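# Slot the lone carton into the gap in the row

## Task

Pick up the carton that sits apart from the others and set it into the empty slot in the row of cartons, lined up with its neighbours on both sides. Grip the cartons gently so none are crushed.

## Robot and tools

Robot: two arms, left_arm and right_arm, each with six joints and a two-finger gripper. A loose object may occasionally be nudged by an outside push.

Frames. Scene frame: origin at table height midway between the nominal arm bases, +x out over the table, +z up, left_arm on the +y side (image left/right does not follow this). Actual bases: left_arm at (+0.024, +0.269, 0) m, right_arm at (-0.043, -0.269, 0) m, both nearly unrotated. Each gripper's end_effector_position (m) and end_effector_quat_wxyz are reported in that arm's own base frame; fixed cameras and the table use the scene frame. Reported hand poses can be off by a few cm, more at long reach. The gripper's fingers point along its +z and open along its y; the reported point lies between the pads, about 1 cm short of the tips.

The row. Every command row holds 14 numbers: left_arm's 7, then right_arm's 7, even if one arm stays still. Within each arm the order is fixed: wrist yaw, elbow, wrist pitch, shoulder, waist, wrist roll, then gripper opening. The six joint values are absolute target angles in radians (not offsets). Stated ranges: waist -2.618 to 3.054, shoulder 0.000 to 3.142, elbow 0.000 to 3.142, wrist pitch -1.571 to 1.571, wrist yaw -1.571 to 1.571, wrist roll -2.094 to 2.094. Real ends may differ by up to 0.059; a target beyond an end by more than 0.059 that also lies further out than the current angle is rejected. Opening is a command on a -1 (closed) to +1 (fully open) scale. Per step, a joint's target can lead its measured angle by at most 0.339 rad (waist, shoulder, elbow) or 2.2 rad (wrist joints); if targets would shift a gripper over 200 mm, that arm's targets are scaled back. To hold a joint, resend its Joint targets value; to leave a gripper alone, resend its current command (0 is a real command).

Tools.
- execute_actions: actions = list of actions; each action is up to 15 rows, one per 1/30 s step, and a short list repeats its final row. cameras = list of names (omit/null/["all"] for all, [] for none). An empty actions list just reports state and images.
- move: target = one 14-number row or up to 15 rows, absolute joint angles plus openings, sharing a 10 s budget. All joints travel together, so grippers follow curves and do not avoid obstacles or each other. speed in rad/s (0.01 to 12.57, default 0.5) caps the joint with farthest to go; one value or one per target. blend in rad rounds corners between listed targets (default 0). opening_speed (0.2 or more, per second on the -1..1 scale) ramps finger commands. blocking=false returns after about 0.5 s while motion continues; a new move then replaces it. The result adds a move: line: done, off_target (resting >0.035 rad from target), moving, held, or fault, plus limits=held when steps were withheld. done does not mean contact or no contact.
- wait: seconds 0 to 10; arms keep their last command, a running move continues.
- stop: brakes a running move (needs room, more when fast).
- zoom_image: camera (cam_high, cam_low, cam_left_wrist, cam_right_wrist) and region [x0, y0, x1, y1] in pixels from the top-left, at most 504 by 504, on that camera's latest image.
- finished_scene: scene = the current scene's number; ends it irreversibly. Finish only when the carton rests in place without the robot.

Results. Joint positions and Joint velocities list one block per arm in the joint order above; the position block ends with finger gap in metres (0.093 open, floors at 0). Joint targets shows what joints are currently driven toward; Tool commands shows gripper commands. grip_measured is the finger motor on the -1..1 scale: pads meet near -0.94, and each mm of object width adds about 0.0208; it may read up to 0.02 high. For a gentle hold on a carton, command slightly below the reading matching its width; far lower values squeeze hard and crush soft boxes. Keep sending that value while carrying; release with a value clearly above the width reading. Joint torques follow joint order without the gripper; entries 2, 4, 5 wrap at ±28 N m. Lines to watch: "joint sent to its limit", "joint command not followed" (clearance check altered targets), MOTOR HOT (75 °C), OVER-TEMPERATURE FAULT (90 °C folds that arm and disables it). Action calls also list joint angles at some steps.

Cameras: cam_high, cam_low (fixed, scene frame) and cam_left_wrist, cam_right_wrist (on the hands, poses from joint readings, may lag during motion), all 672x504.

Avoid: dropping or releasing a moving carton, anything leaving the table, fast or hard contact with table or fixtures (including the camera stand behind the arms), any collision or squeeze between the two arms (including one gripper closing on the other's fingers), pressing on camera cables, and long holds at full stretch or pushing toward unreachable poses, which heat motors. Faster moves hit harder; aiming further past a contact presses harder. The scene keeps running between calls.

Each tool is called after "Request:" by a JSON object that holds its "api" and its "payload", one argument or row to a line.

## Session

Request:
{"api": "execute_actions", "payload": {
  "actions": []
}}

Scene clock: 0.00 s.
left_arm: end_effector_position=(+0.1825, -0.2841, +0.2280) grip_measured=+1.000 end_effector_quat_wxyz=(+0.657, +0.530, +0.400, -0.359) | right_arm: end_effector_position=(+0.3465, -0.1998, +0.2218) grip_measured=+1.000 end_effector_quat_wxyz=(+0.622, -0.021, +0.774, +0.112)
Joint names: [wrist yaw, elbow, wrist pitch, shoulder, waist, wrist roll]
Joint positions: left_arm=[0.773 0.279 1.141 1.252 -0.644 0.306 0.093] | right_arm=[-1.067 0.87 0.177 1.475 -0.901 -0.228 0.093]
Joint velocities: within noise
Joint torques (N m): no reading
Heat: left arm: 43 °C; right arm: 44 °C.
Joint targets: left_arm=[0.773 0.292 1.154 1.245 -0.644 0.306] | right_arm=[-1.068 0.883 0.191 1.463 -0.901 -0.228]
Tool commands: left_gripper/opening=+1.0 right_gripper/opening=+1.0

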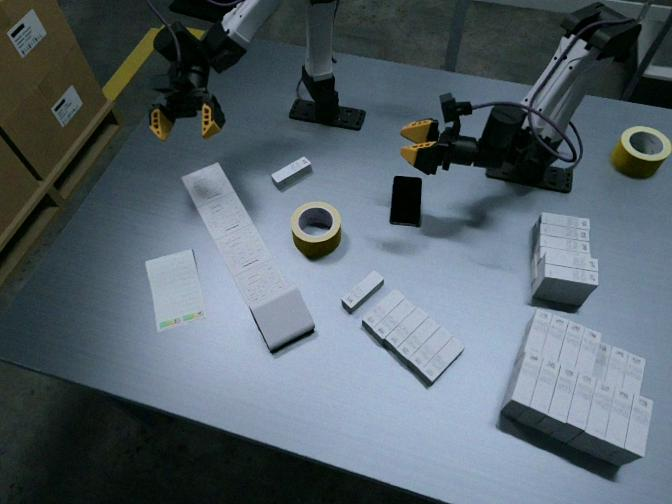

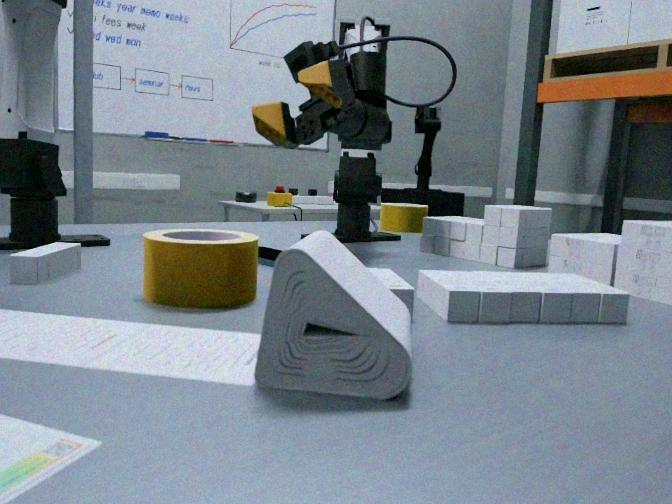

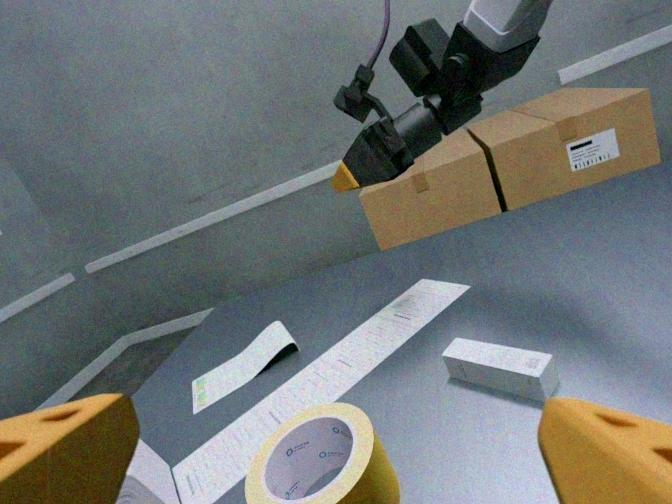

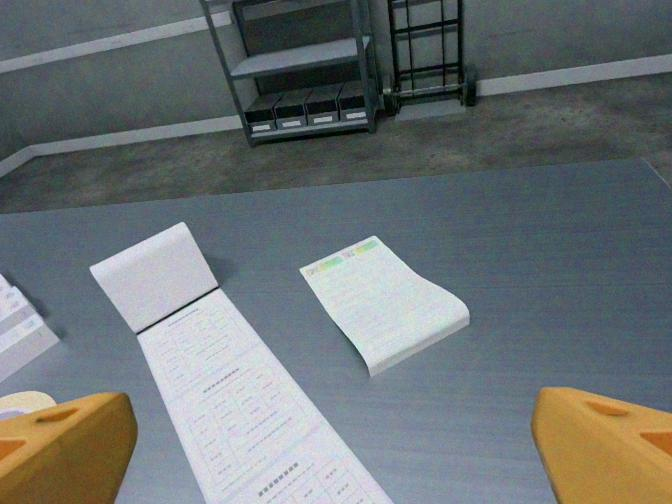

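Request:
{"api": "zoom_image", "payload": {
  "camera": "cam_high",
  "region": [320, 250, 480, 400]
}}

Request:
{"api": "zoom_image", "payload": {
  "camera": "cam_high",
  "region": [230, 120, 350, 220]
}}

Scaled by 3.150.

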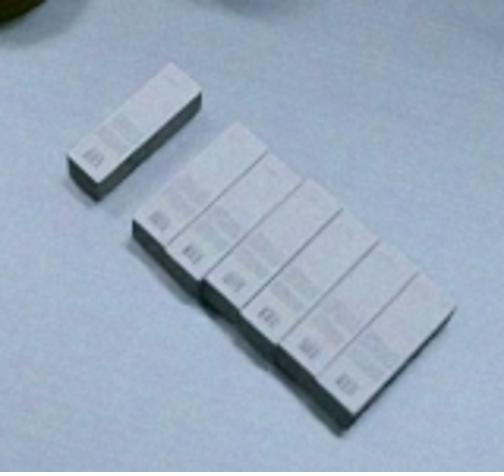

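Scaled by 4.200.

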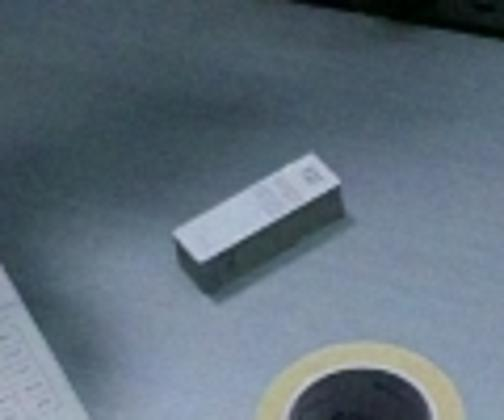

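Request:
{"api": "move", "payload": {
  "target": [-0.643, 2.080, -0.857, 2.306, -1.592, -0.846, 1.0, -1.067, 0.883, 0.191, 1.463, -1.6, -0.228, 1.0],
  "speed": 1.0
}}

Scene clock: 197.90 s.
left_arm: end_effector_position=(+0.0830, -0.5446, +0.1187) grip_measured=+1.000 end_effector_quat_wxyz=(+0.354, +0.281, +0.886, -0.102) | right_arm: end_effector_position=(+0.1374, -0.3756, +0.2216) grip_measured=+1.000 end_effector_quat_wxyz=(+0.623, +0.246, +0.735, -0.107)
Joint names: [wrist yaw, elbow, wrist pitch, shoulder, waist, wrist roll]
Joint positions: left_arm=[-0.618 2.044 -0.853 2.297 -1.598 -0.833 0.093] | right_arm=[-1.066 0.87 0.176 1.475 -1.598 -0.228 0.093]
Joint velocities: within noise
Joint torques (N m): left_arm=[-0.57 11.49 0.75 -12.16 0.28 -0.07] | right_arm=[-0.36 8.44 1.88 -7.19 0.14 0]
Heat: left arm: 46 °C; right arm: 52 °C.
Joint targets: left_arm=[-0.643 2.080 -0.857 2.306 -1.592 -0.846] | right_arm=[-1.067 0.883 0.191 1.463 -1.600 -0.228]
move: off_target (left_arm); left_arm: the elbow is farthest, 0.036 rad from its target
camera_calibration:
cam_left_wrist: T_world_to_cam=[[-0.564884, -0.824283, -0.0382566, -0.39648], [-0.773133, 0.544896, -0.324582, 0.440397], [0.288394, -0.153774, -0.945083, 0.0830805], [0, 0, 0, 1]] pos_world=[0.0925605, -0.554006, 0.206295]
cam_right_wrist: T_world_to_cam=[[-0.49821, -0.850824, -0.166988, -0.214385], [-0.449484, 0.41813, -0.789387, 0.432233], [0.741452, -0.318222, -0.590748, -0.0146714], [0, 0, 0, 1]] pos_world=[0.0983515, -0.367802, 0.296733]

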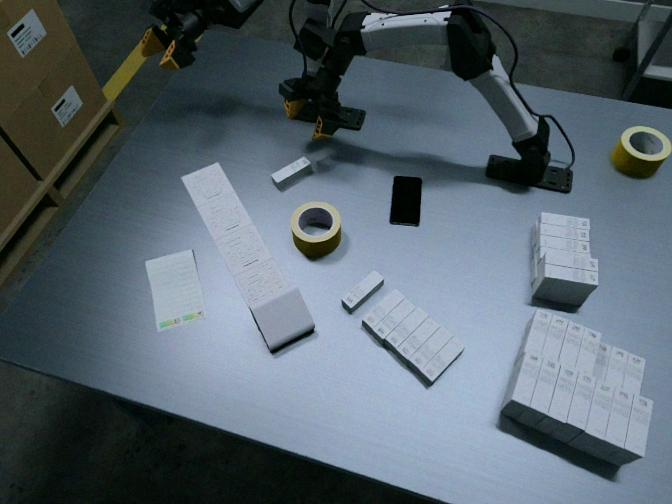

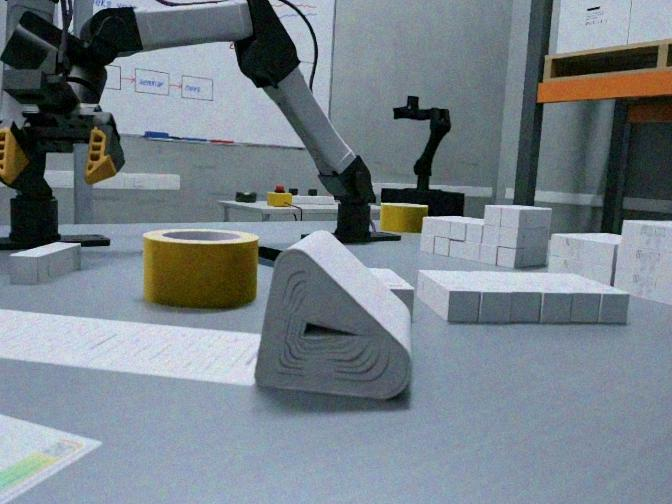

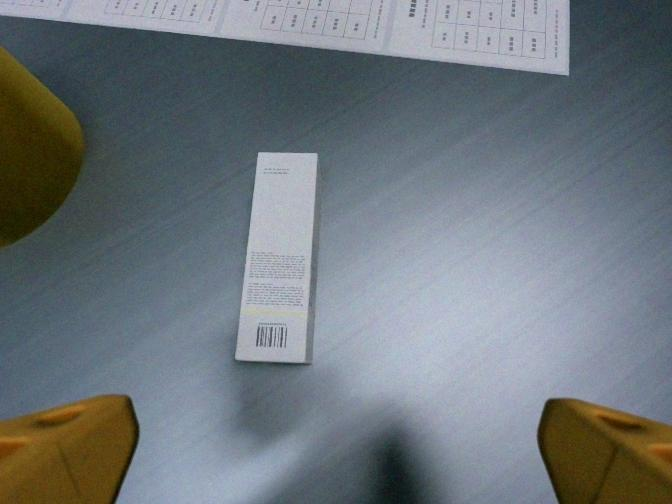

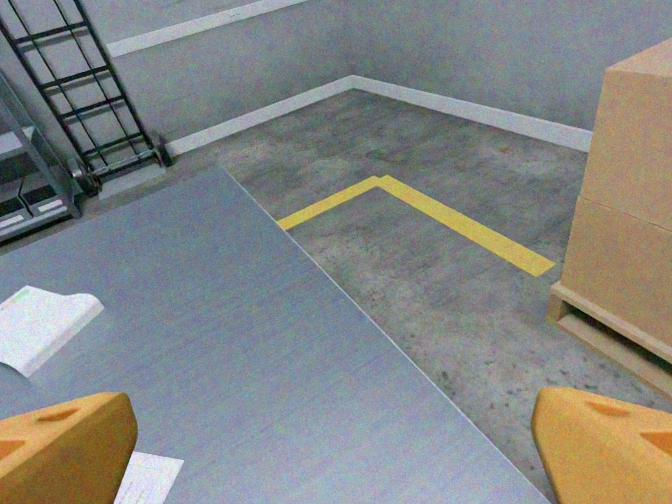

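Request:
{"api": "zoom_image", "payload": {
  "camera": "cam_high",
  "region": [240, 60, 360, 200]
}}

Request:
{"api": "zoom_image", "payload": {
  "camera": "cam_left_wrist",
  "region": [180, 120, 420, 400]
}}

Request:
{"api": "zoom_image", "payload": {
  "camera": "cam_low",
  "region": [0, 80, 150, 300]
}}

Scaled by 3.600.

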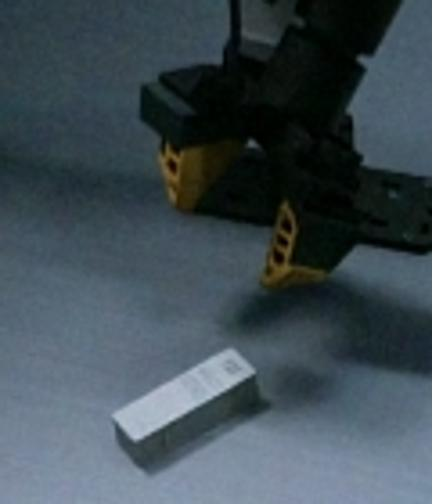

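Scaled by 1.800.

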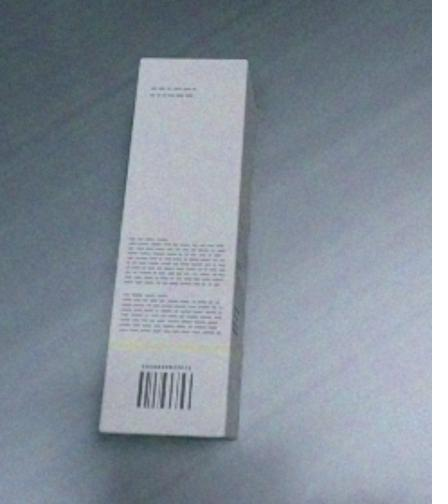

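Scaled by 2.291.

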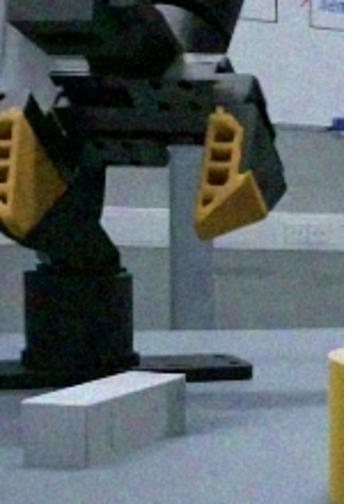

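Request:
{"api": "zoom_image", "payload": {
  "camera": "cam_high",
  "region": [470, 100, 590, 220]
}}

Request:
{"api": "zoom_image", "payload": {
  "camera": "cam_high",
  "region": [270, 40, 390, 160]
}}

Scaled by 4.200.

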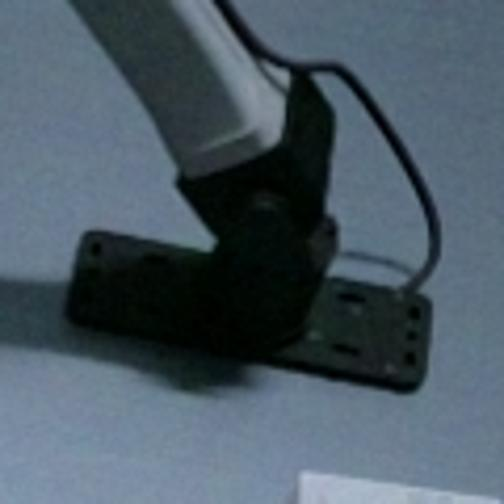

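Scaled by 4.200.

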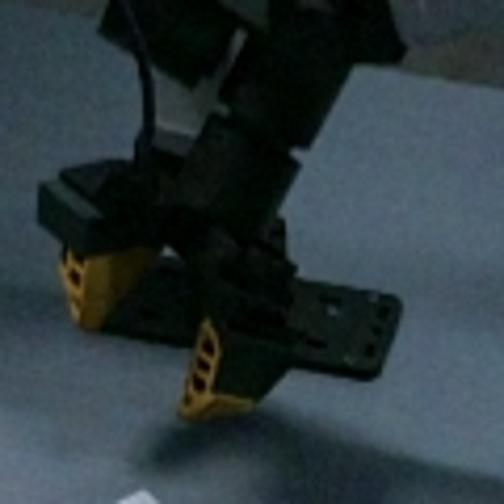

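Request:
{"api": "move", "payload": {
  "target": [-0.575, 1.779, -0.472, 2.28, -1.490, -0.69, 1.0, -1.067, 0.883, 0.191, 1.463, -1.6, -0.228, 1.0],
  "speed": 0.6
}}

Scene clock: 336.80 s.
left_arm: end_effector_position=(+0.1357, -0.5425, +0.0600) grip_measured=+1.000 end_effector_quat_wxyz=(+0.365, +0.283, +0.880, -0.108) | right_arm: end_effector_position=(+0.1374, -0.3756, +0.2216) grip_measured=+1.000 end_effector_quat_wxyz=(+0.623, +0.246, +0.735, -0.107)
Joint names: [wrist yaw, elbow, wrist pitch, shoulder, waist, wrist roll]
Joint positions: left_arm=[-0.581 1.783 -0.5 2.297 -1.492 -0.7 0.093] | right_arm=[-1.066 0.87 0.176 1.475 -1.598 -0.228 0.093]
Joint velocities: within noise
Joint torques (N m): left_arm=[-0.25 7.39 1.15 -14.38 -0.05 0.17] | right_arm=[-0.36 8.46 1.88 -7.19 0.13 0]
Heat: left arm: 54 °C; right arm: 53 °C.
Joint targets: left_arm=[-0.575 1.779 -0.472 2.280 -1.490 -0.690] | right_arm=[-1.067 0.883 0.191 1.463 -1.600 -0.228]
move: done
camera_calibration:
cam_left_wrist: T_world_to_cam=[[-0.57092, -0.820158, -0.0373081, -0.364285], [-0.761451, 0.545951, -0.349471, 0.461446], [0.30699, -0.171112, -0.936204, 0.000265345], [0, 0, 0, 1]] pos_world=[0.143309, -0.550652, 0.14792]
cam_right_wrist: T_world_to_cam=[[-0.49821, -0.850824, -0.166988, -0.214385], [-0.449484, 0.41813, -0.789387, 0.432233], [0.741452, -0.318222, -0.590748, -0.0146714], [0, 0, 0, 1]] pos_world=[0.0983515, -0.367802, 0.296733]

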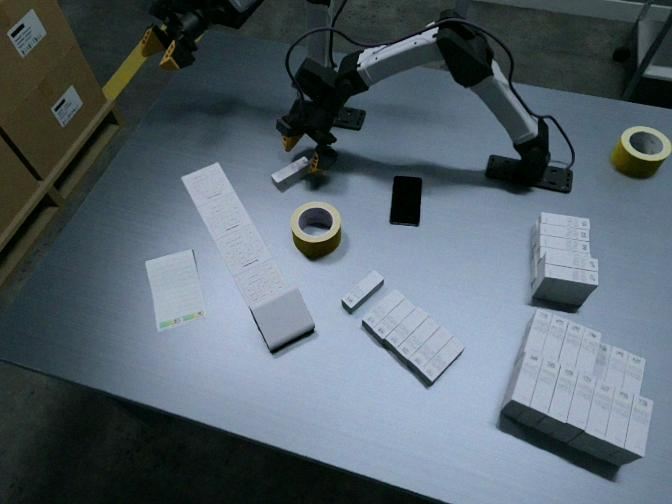

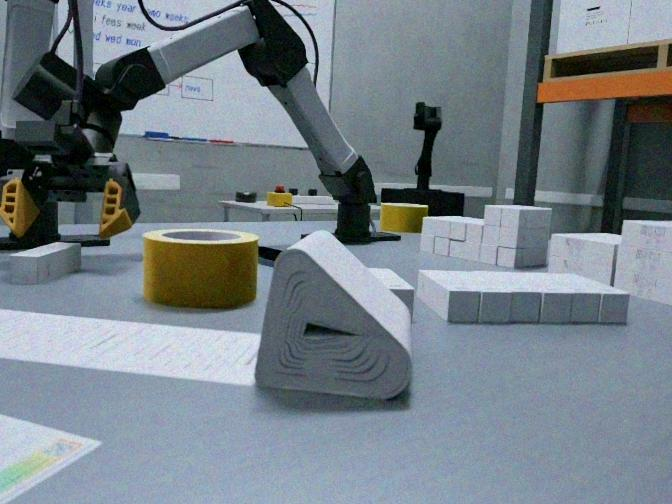

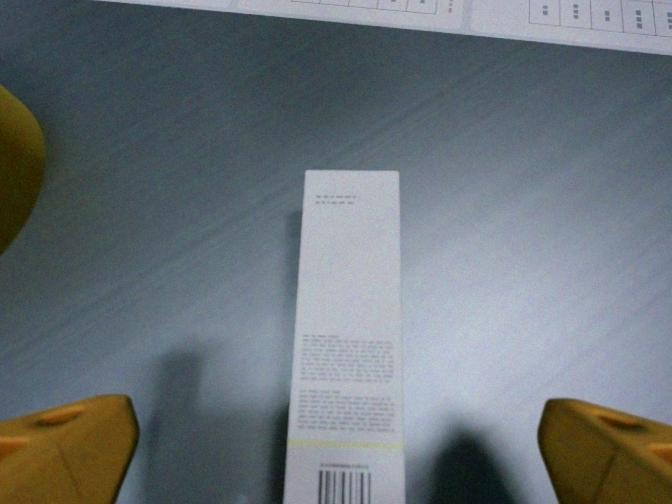

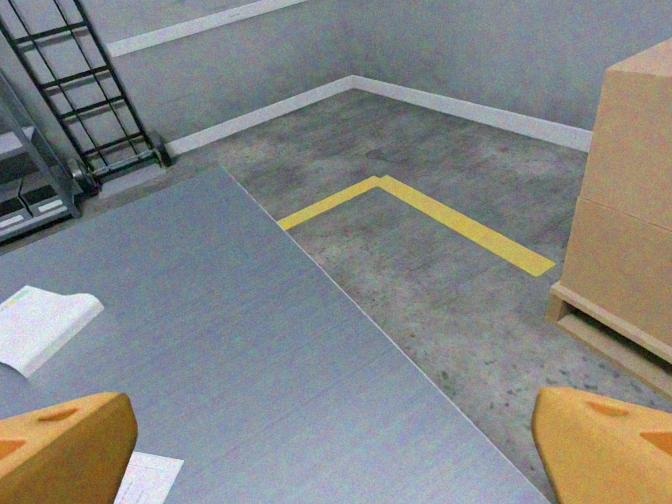

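Request:
{"api": "move", "payload": {
  "target": [-0.567, 1.712, -0.368, 2.328, -1.4925, -0.692, 1.0, -1.067, 0.883, 0.191, 1.463, -1.6, -0.228, 1.0],
  "speed": 0.15
}}

Request:
{"api": "zoom_image", "payload": {
  "camera": "cam_low",
  "region": [0, 130, 180, 310]
}}

Scene clock: 370.50 s.
left_arm: end_effector_position=(+0.1345, -0.5428, +0.0346) grip_measured=+1.000 end_effector_quat_wxyz=(+0.364, +0.282, +0.880, -0.115) | right_arm: end_effector_position=(+0.1374, -0.3756, +0.2216) grip_measured=+1.000 end_effector_quat_wxyz=(+0.623, +0.246, +0.735, -0.107)
Joint names: [wrist yaw, elbow, wrist pitch, shoulder, waist, wrist roll]
Joint positions: left_arm=[-0.572 1.716 -0.397 2.322 -1.492 -0.7 0.093] | right_arm=[-1.066 0.87 0.176 1.475 -1.598 -0.228 0.093]
Joint velocities: within noise
Joint torques (N m): left_arm=[-0.24 7.15 1.16 -12.29 -0.29 0.18] | right_arm=[-0.36 8.46 1.88 -7.19 0.13 0]
Heat: left arm: 59 °C; right arm: 53 °C.
Joint targets: left_arm=[-0.567 1.712 -0.368 2.328 -1.492 -0.692] | right_arm=[-1.067 0.883 0.191 1.463 -1.600 -0.228]
move: done
camera_calibration:
cam_left_wrist: T_world_to_cam=[[-0.574986, -0.817822, -0.023647, -0.364683], [-0.760971, 0.545185, -0.351704, 0.451411], [0.300523, -0.18423, -0.935813, -0.0295171], [0, 0, 0, 1]] pos_world=[0.142694, -0.549787, 0.122517]
cam_right_wrist: T_world_to_cam=[[-0.49821, -0.850824, -0.166988, -0.214385], [-0.449484, 0.41813, -0.789387, 0.432233], [0.741452, -0.318222, -0.590748, -0.0146714], [0, 0, 0, 1]] pos_world=[0.0983515, -0.367802, 0.296733]

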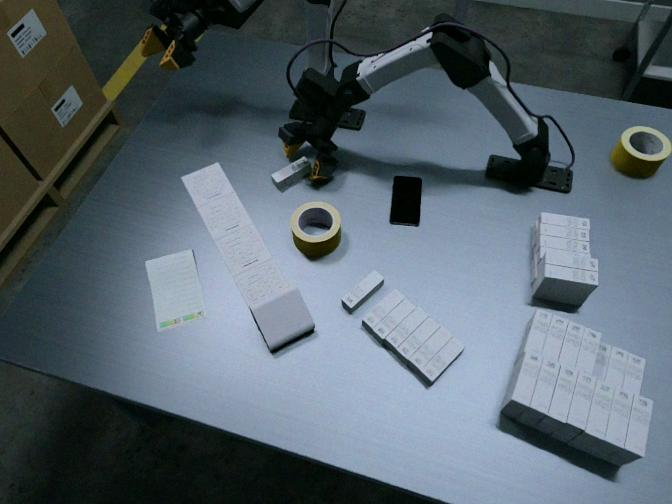

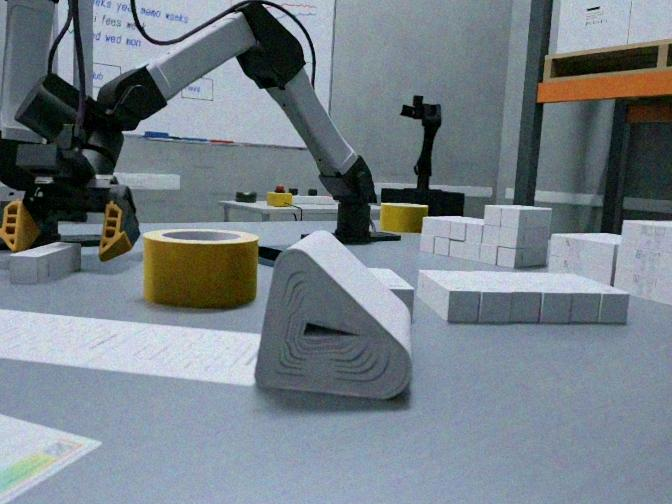

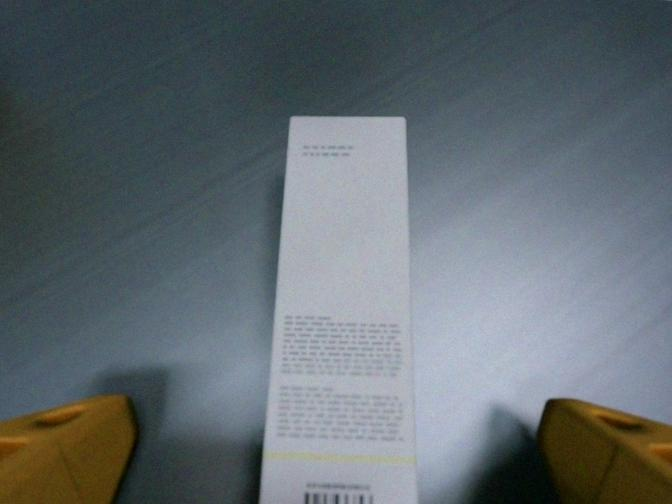

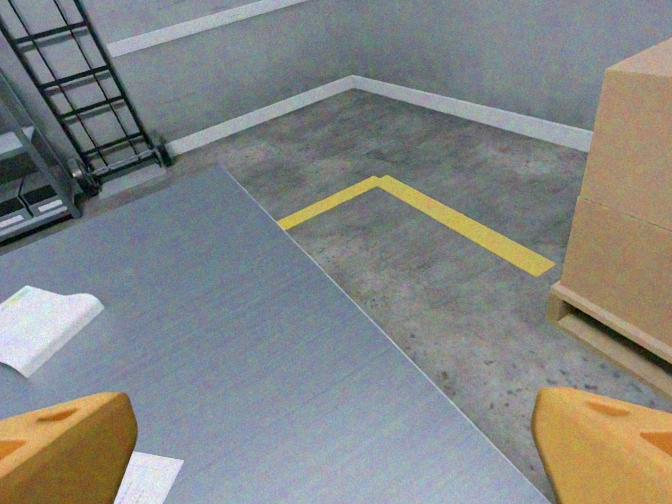

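Scaled by 2.800.

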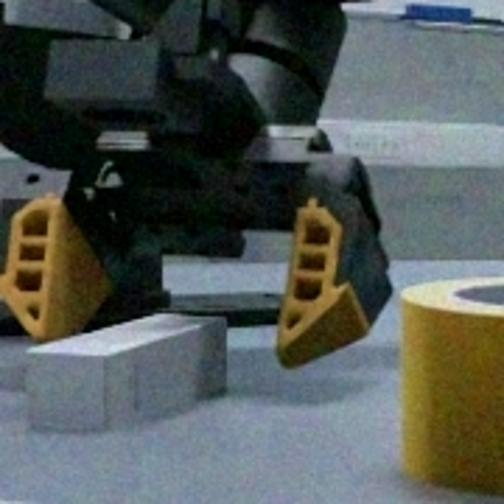

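Request:
{"api": "move", "payload": {
  "target": [-0.567, 1.712, -0.368, 2.328, -1.4925, -0.692, -0.37, -1.067, 0.883, 0.191, 1.463, -1.6, -0.228, 1.0],
  "opening_speed": 0.7
}}

Scene clock: 380.47 s.
left_arm: end_effector_position=(+0.1345, -0.5430, +0.0347) grip_measured=-0.363 end_effector_quat_wxyz=(+0.364, +0.282, +0.880, -0.116) | right_arm: end_effector_position=(+0.1374, -0.3756, +0.2216) grip_measured=+1.000 end_effector_quat_wxyz=(+0.623, +0.246, +0.735, -0.107)
Joint names: [wrist yaw, elbow, wrist pitch, shoulder, waist, wrist roll]
Joint positions: left_arm=[-0.571 1.716 -0.396 2.322 -1.492 -0.7 0.028] | right_arm=[-1.066 0.87 0.176 1.475 -1.598 -0.228 0.093]
Joint velocities: within noise
Joint torques (N m): left_arm=[-0.25 7.21 1.16 -12.31 -0.34 0.17] | right_arm=[-0.36 8.44 1.88 -7.19 0.14 0]
Heat: left arm: 62 °C; right arm: 53 °C.
Joint targets: left_arm=[-0.567 1.712 -0.368 2.328 -1.492 -0.692] | right_arm=[-1.067 0.883 0.191 1.463 -1.600 -0.228]
move: done
camera_calibration:
cam_left_wrist: T_world_to_cam=[[-0.57538, -0.817582, -0.0223168, -0.364881], [-0.760917, 0.545108, -0.351941, 0.451459], [0.299905, -0.185519, -0.935756, -0.0300581], [0, 0, 0, 1]] pos_world=[0.142592, -0.54999, 0.122617]
cam_right_wrist: T_world_to_cam=[[-0.49821, -0.850824, -0.166988, -0.214385], [-0.449484, 0.41813, -0.789387, 0.432233], [0.741452, -0.318222, -0.590748, -0.0146714], [0, 0, 0, 1]] pos_world=[0.0983515, -0.367802, 0.296733]

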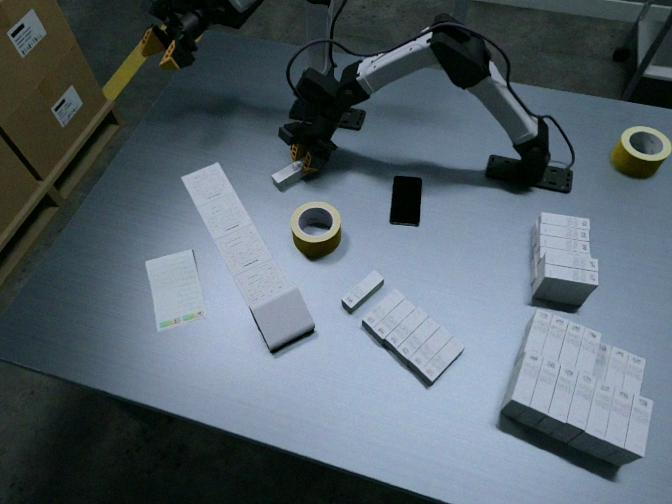

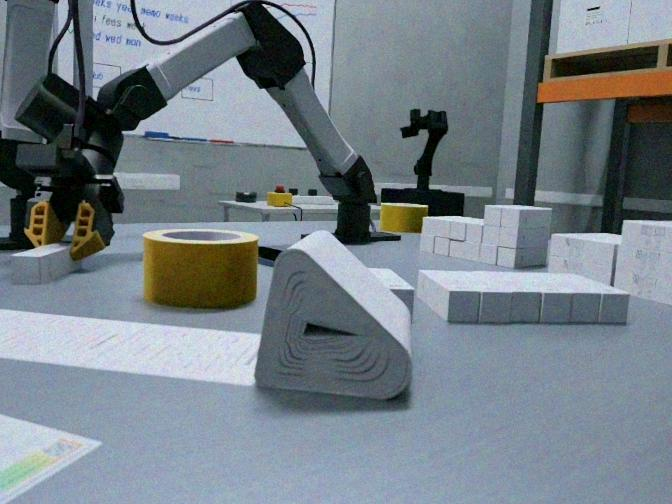

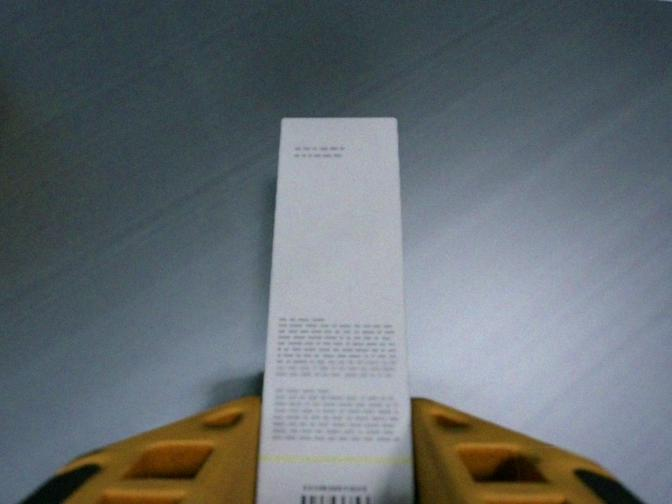

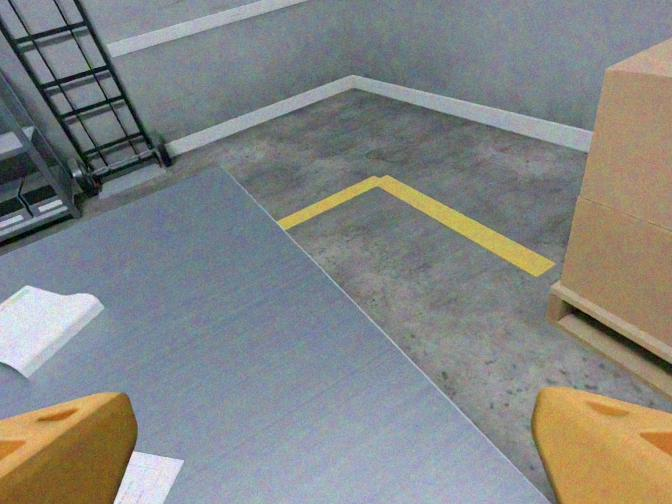

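Request:
{"api": "move", "payload": {
  "target": [
    [-0.567, 1.72, -0.56, 2.12, -1.4925, -0.692, -0.37, -1.067, 0.883, 0.191, 1.463, -1.6, -0.228, 1.0],
    [-0.149, 0.70, -0.428, 1.052, -0.687, -0.151, -0.37, -1.067, 0.883, 0.191, 1.463, -1.6, -0.228, 1.0]
  ],
  "speed": [0.2, 0.55],
  "blend": [0.03, 0]
}}

Scene clock: 455.87 s.
left_arm: end_effector_position=(+0.2521, -0.1742, +0.1352) grip_measured=-0.363 end_effector_quat_wxyz=(+0.357, +0.216, +0.905, -0.081) | right_arm: end_effector_position=(+0.1374, -0.3756, +0.2216) grip_measured=+1.000 end_effector_quat_wxyz=(+0.623, +0.246, +0.735, -0.107)
Joint names: [wrist yaw, elbow, wrist pitch, shoulder, waist, wrist roll]
Joint positions: left_arm=[-0.159 0.704 -0.466 1.072 -0.692 -0.163 0.028] | right_arm=[-1.066 0.87 0.176 1.475 -1.598 -0.228 0.093]
Joint velocities: within noise
Joint torques (N m): left_arm=[0.04 7.82 1.53 -4.6 0.18 0.22] | right_arm=[-0.36 8.44 1.87 -7.19 0.13 0]
Heat: left arm: 65 °C; right arm: 53 °C.
Joint targets: left_arm=[-0.149 0.700 -0.428 1.052 -0.687 -0.151] | right_arm=[-1.067 0.883 0.191 1.463 -1.600 -0.228]
move: off_target (left_arm); left_arm: the wrist pitch is farthest, 0.038 rad from its target
camera_calibration:
cam_left_wrist: T_world_to_cam=[[-0.442785, -0.896176, -0.0284645, -0.0396896], [-0.845019, 0.427704, -0.320954, 0.371884], [0.299805, -0.118061, -0.946667, 0.110451], [0, 0, 0, 1]] pos_world=[0.263561, -0.181585, 0.222788]
cam_right_wrist: T_world_to_cam=[[-0.49821, -0.850824, -0.166988, -0.214385], [-0.449484, 0.41813, -0.789387, 0.432233], [0.741452, -0.318222, -0.590748, -0.0146714], [0, 0, 0, 1]] pos_world=[0.0983515, -0.367802, 0.296733]

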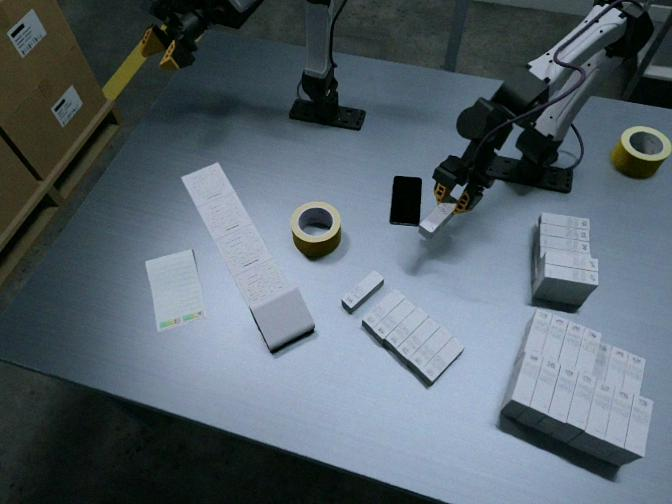

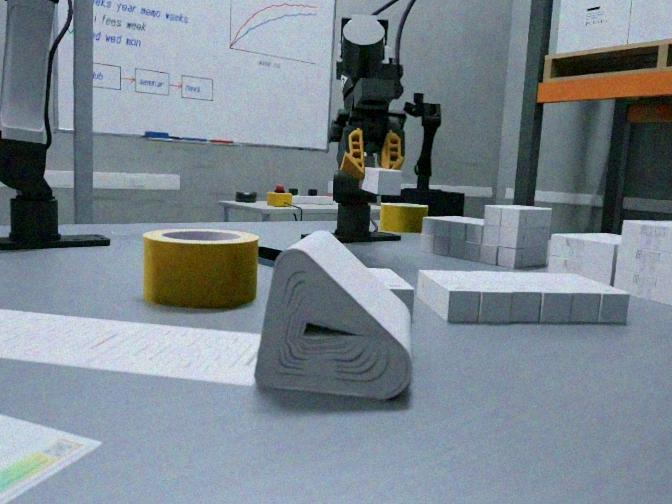

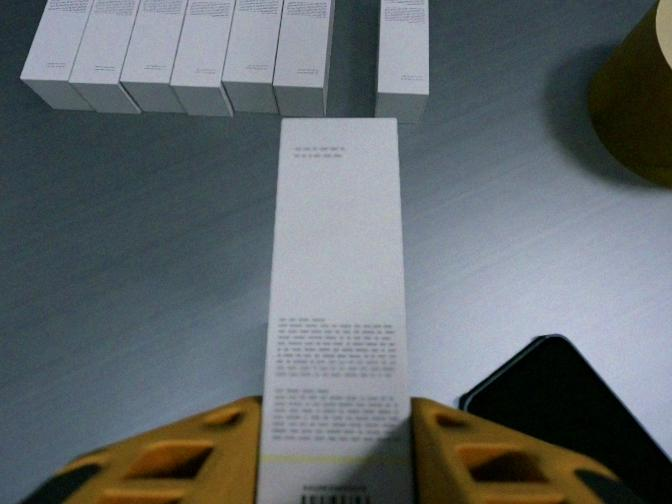

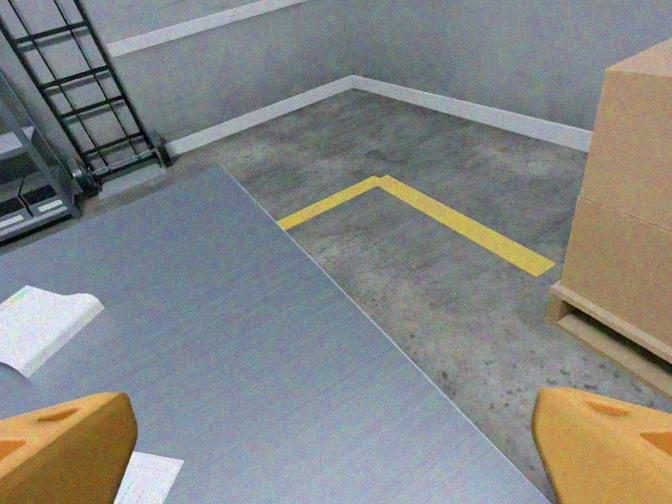

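Request:
{"api": "zoom_image", "payload": {
  "camera": "cam_left_wrist",
  "region": [200, 0, 450, 140]
}}

Scaled by 2.016.

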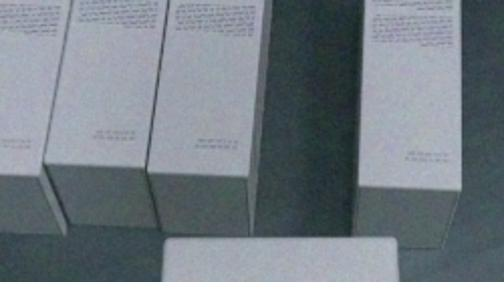

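Request:
{"api": "move", "payload": {
  "target": [-0.067, 0.640, 0.157, 1.560, -0.606, -0.064, -0.37, -1.067, 0.883, 0.191, 1.463, -1.6, -0.228, 1.0],
  "speed": 0.4
}}

Request:
{"api": "zoom_image", "payload": {
  "camera": "cam_left_wrist",
  "region": [200, 0, 470, 150]
}}

Request:
{"api": "zoom_image", "payload": {
  "camera": "cam_low",
  "region": [340, 130, 640, 340]
}}

Request:
{"api": "zoom_image", "payload": {
  "camera": "cam_high",
  "region": [330, 170, 480, 320]
}}

Scene clock: 531.07 s.
left_arm: end_effector_position=(+0.3203, -0.2090, +0.0466) grip_measured=-0.363 end_effector_quat_wxyz=(+0.366, +0.231, +0.896, -0.093) | right_arm: end_effector_position=(+0.1374, -0.3756, +0.2216) grip_measured=+1.000 end_effector_quat_wxyz=(+0.623, +0.246, +0.735, -0.107)
Joint names: [wrist yaw, elbow, wrist pitch, shoulder, waist, wrist roll]
Joint positions: left_arm=[-0.077 0.642 0.117 1.558 -0.612 -0.076 0.028] | right_arm=[-1.066 0.87 0.176 1.475 -1.598 -0.228 0.093]
Joint velocities: within noise
Joint torques (N m): left_arm=[0.08 6.83 1.58 -5.76 0.23 0.2] | right_arm=[-0.36 8.44 1.88 -7.19 0.13 0]
Heat: left arm: 46 °C; right arm: 53 °C.
Joint targets: left_arm=[-0.067 0.640 0.157 1.560 -0.606 -0.064] | right_arm=[-1.067 0.883 0.191 1.463 -1.600 -0.228]
move: off_target (left_arm); left_arm: the wrist pitch is farthest, 0.040 rad from its target
camera_calibration:
cam_left_wrist: T_world_to_cam=[[-0.477251, -0.878453, -0.0235035, -0.0287626], [-0.821088, 0.455297, -0.344265, 0.415087], [0.313122, -0.145002, -0.938578, -0.00832622], [0, 0, 0, 1]] pos_world=[0.329703, -0.215462, 0.134409]
cam_right_wrist: T_world_to_cam=[[-0.49821, -0.850824, -0.166988, -0.214385], [-0.449484, 0.41813, -0.789387, 0.432233], [0.741452, -0.318222, -0.590748, -0.0146714], [0, 0, 0, 1]] pos_world=[0.0983515, -0.367802, 0.296733]

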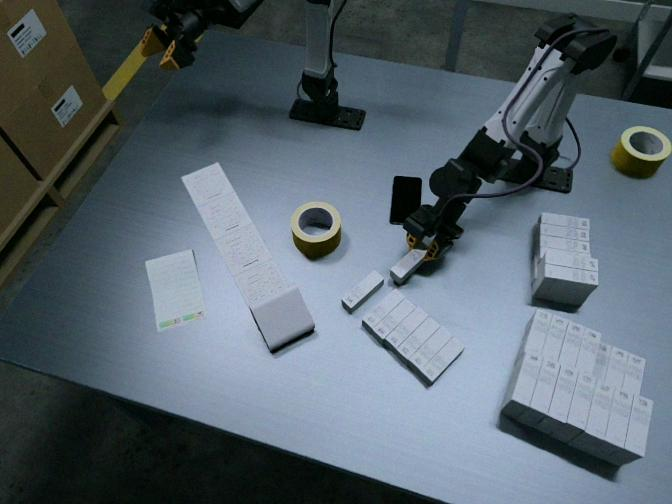

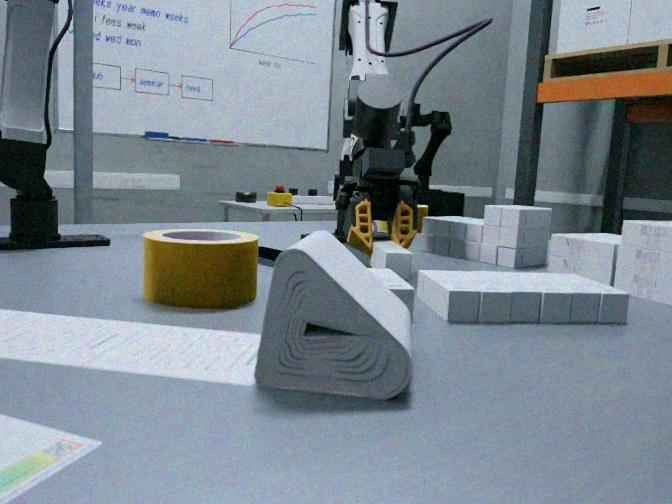

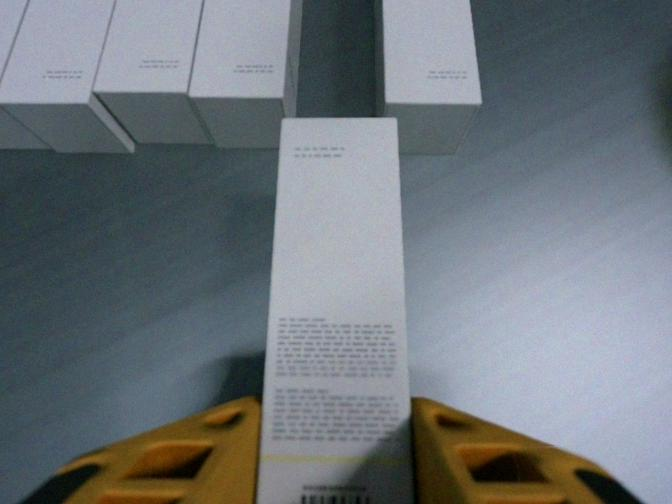

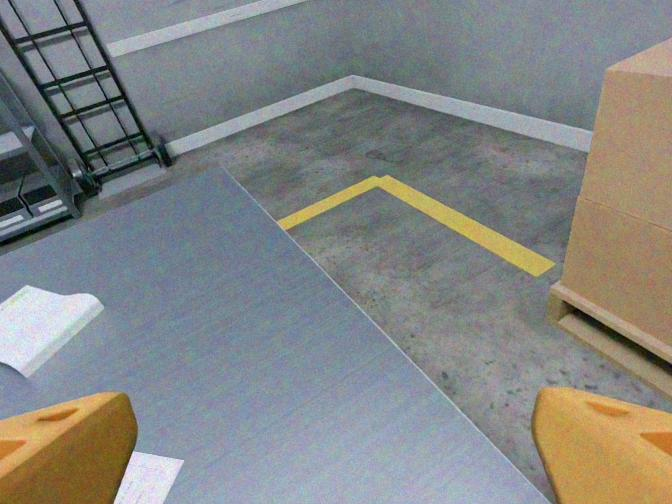

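Scaled by 1.867.

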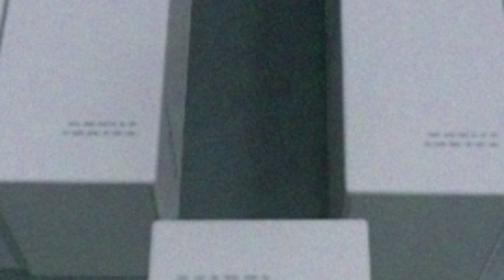

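Scaled by 1.680.

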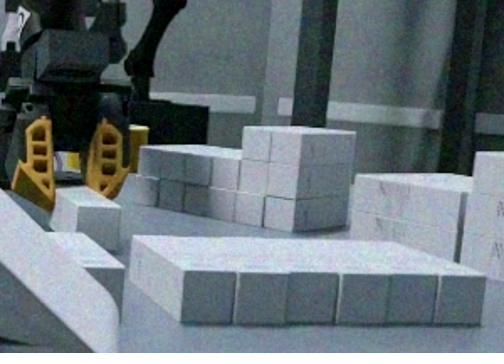

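Scaled by 3.360.

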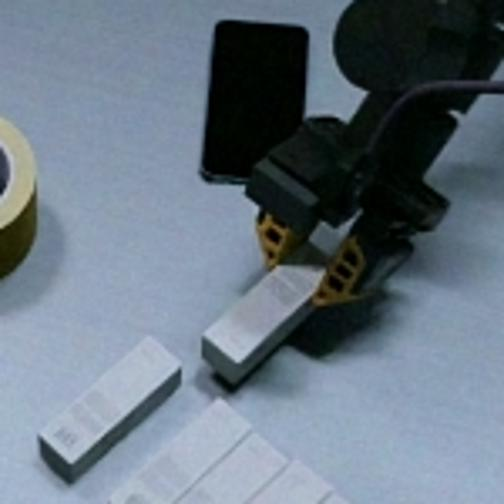

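Request:
{"api": "move", "payload": {
  "target": [-0.056, 0.610, 0.224, 1.588, -0.595, -0.054, -0.37, -1.067, 0.883, 0.191, 1.463, -1.6, -0.228, 1.0],
  "speed": 0.15
}}

Request:
{"api": "zoom_image", "payload": {
  "camera": "cam_left_wrist",
  "region": [200, 0, 470, 150]
}}

Scene clock: 588.20 s.
left_arm: end_effector_position=(+0.3216, -0.2072, +0.0383) grip_measured=-0.363 end_effector_quat_wxyz=(+0.371, +0.232, +0.894, -0.096) | right_arm: end_effector_position=(+0.1374, -0.3756, +0.2216) grip_measured=+1.000 end_effector_quat_wxyz=(+0.623, +0.246, +0.735, -0.107)
Joint names: [wrist yaw, elbow, wrist pitch, shoulder, waist, wrist roll]
Joint positions: left_arm=[-0.067 0.614 0.183 1.583 -0.602 -0.066 0.028] | right_arm=[-1.066 0.87 0.176 1.475 -1.598 -0.228 0.093]
Joint velocities: within noise
Joint torques (N m): left_arm=[0.11 6.49 1.58 -5.67 0.34 0.21] | right_arm=[-0.36 8.44 1.88 -7.19 0.14 0]
Heat: left arm: 44 °C; right arm: 54 °C.
Joint targets: left_arm=[-0.056 0.610 0.224 1.588 -0.595 -0.054] | right_arm=[-1.067 0.883 0.191 1.463 -1.600 -0.228]
move: off_target (left_arm); left_arm: the wrist pitch is farthest, 0.041 rad from its target
camera_calibration:
cam_left_wrist: T_world_to_cam=[[-0.48041, -0.876777, -0.0216417, -0.0253613], [-0.815904, 0.455835, -0.355689, 0.411449], [0.321725, -0.153219, -0.934354, -0.0208468], [0, 0, 0, 1]] pos_world=[0.330226, -0.212983, 0.126321]
cam_right_wrist: T_world_to_cam=[[-0.49821, -0.850824, -0.166988, -0.214385], [-0.449484, 0.41813, -0.789387, 0.432233], [0.741452, -0.318222, -0.590748, -0.0146714], [0, 0, 0, 1]] pos_world=[0.0983515, -0.367802, 0.296733]

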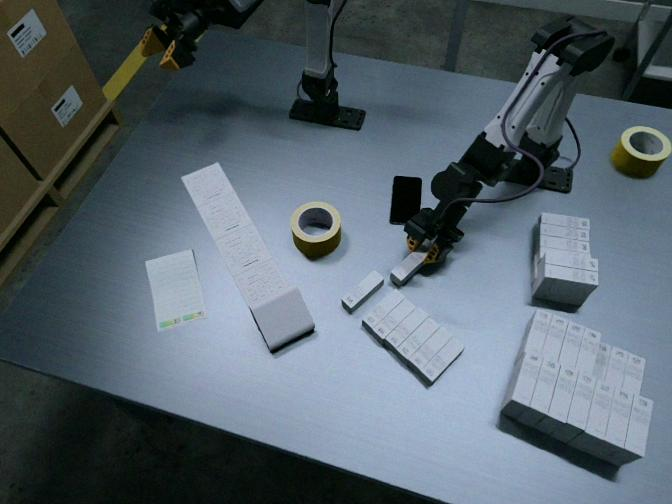

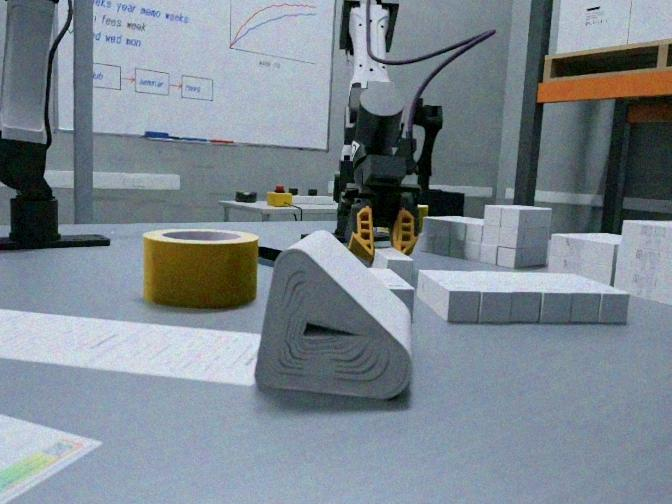

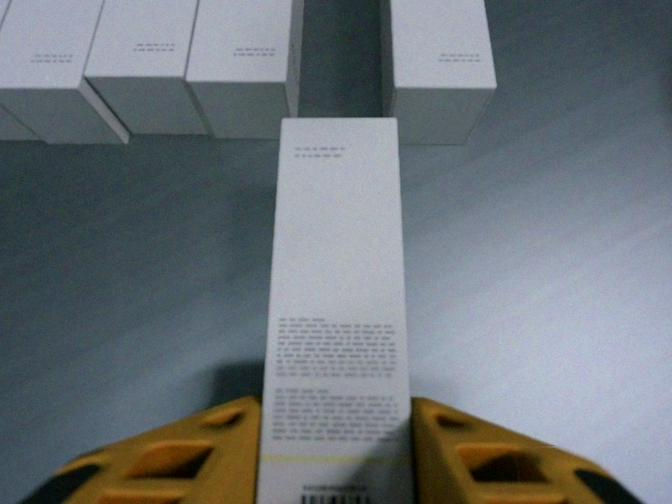

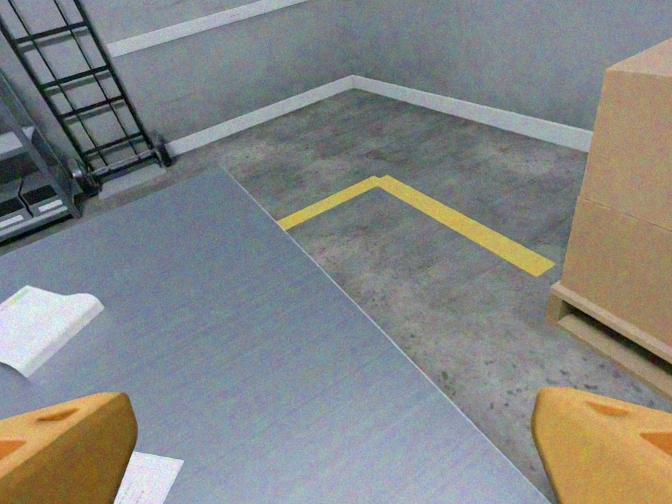

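Scaled by 1.867.

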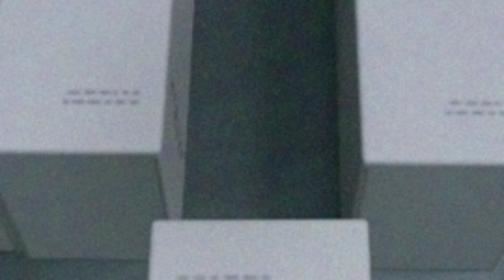

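Request:
{"api": "zoom_image", "payload": {
  "camera": "cam_low",
  "region": [320, 200, 470, 330]
}}

Request:
{"api": "zoom_image", "payload": {
  "camera": "cam_high",
  "region": [360, 220, 470, 330]
}}

Scaled by 3.360.

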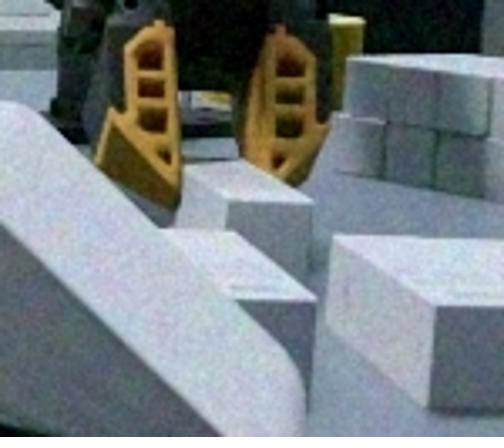

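Scaled by 4.582.

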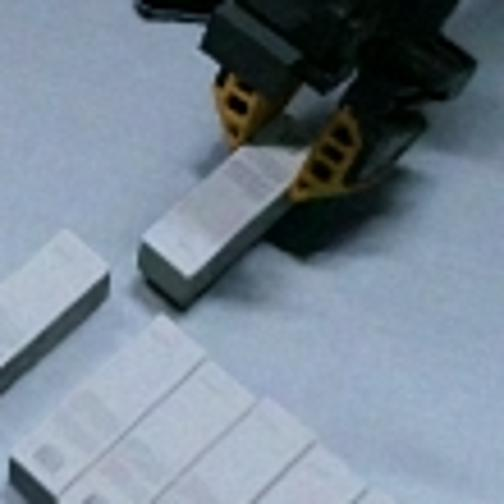

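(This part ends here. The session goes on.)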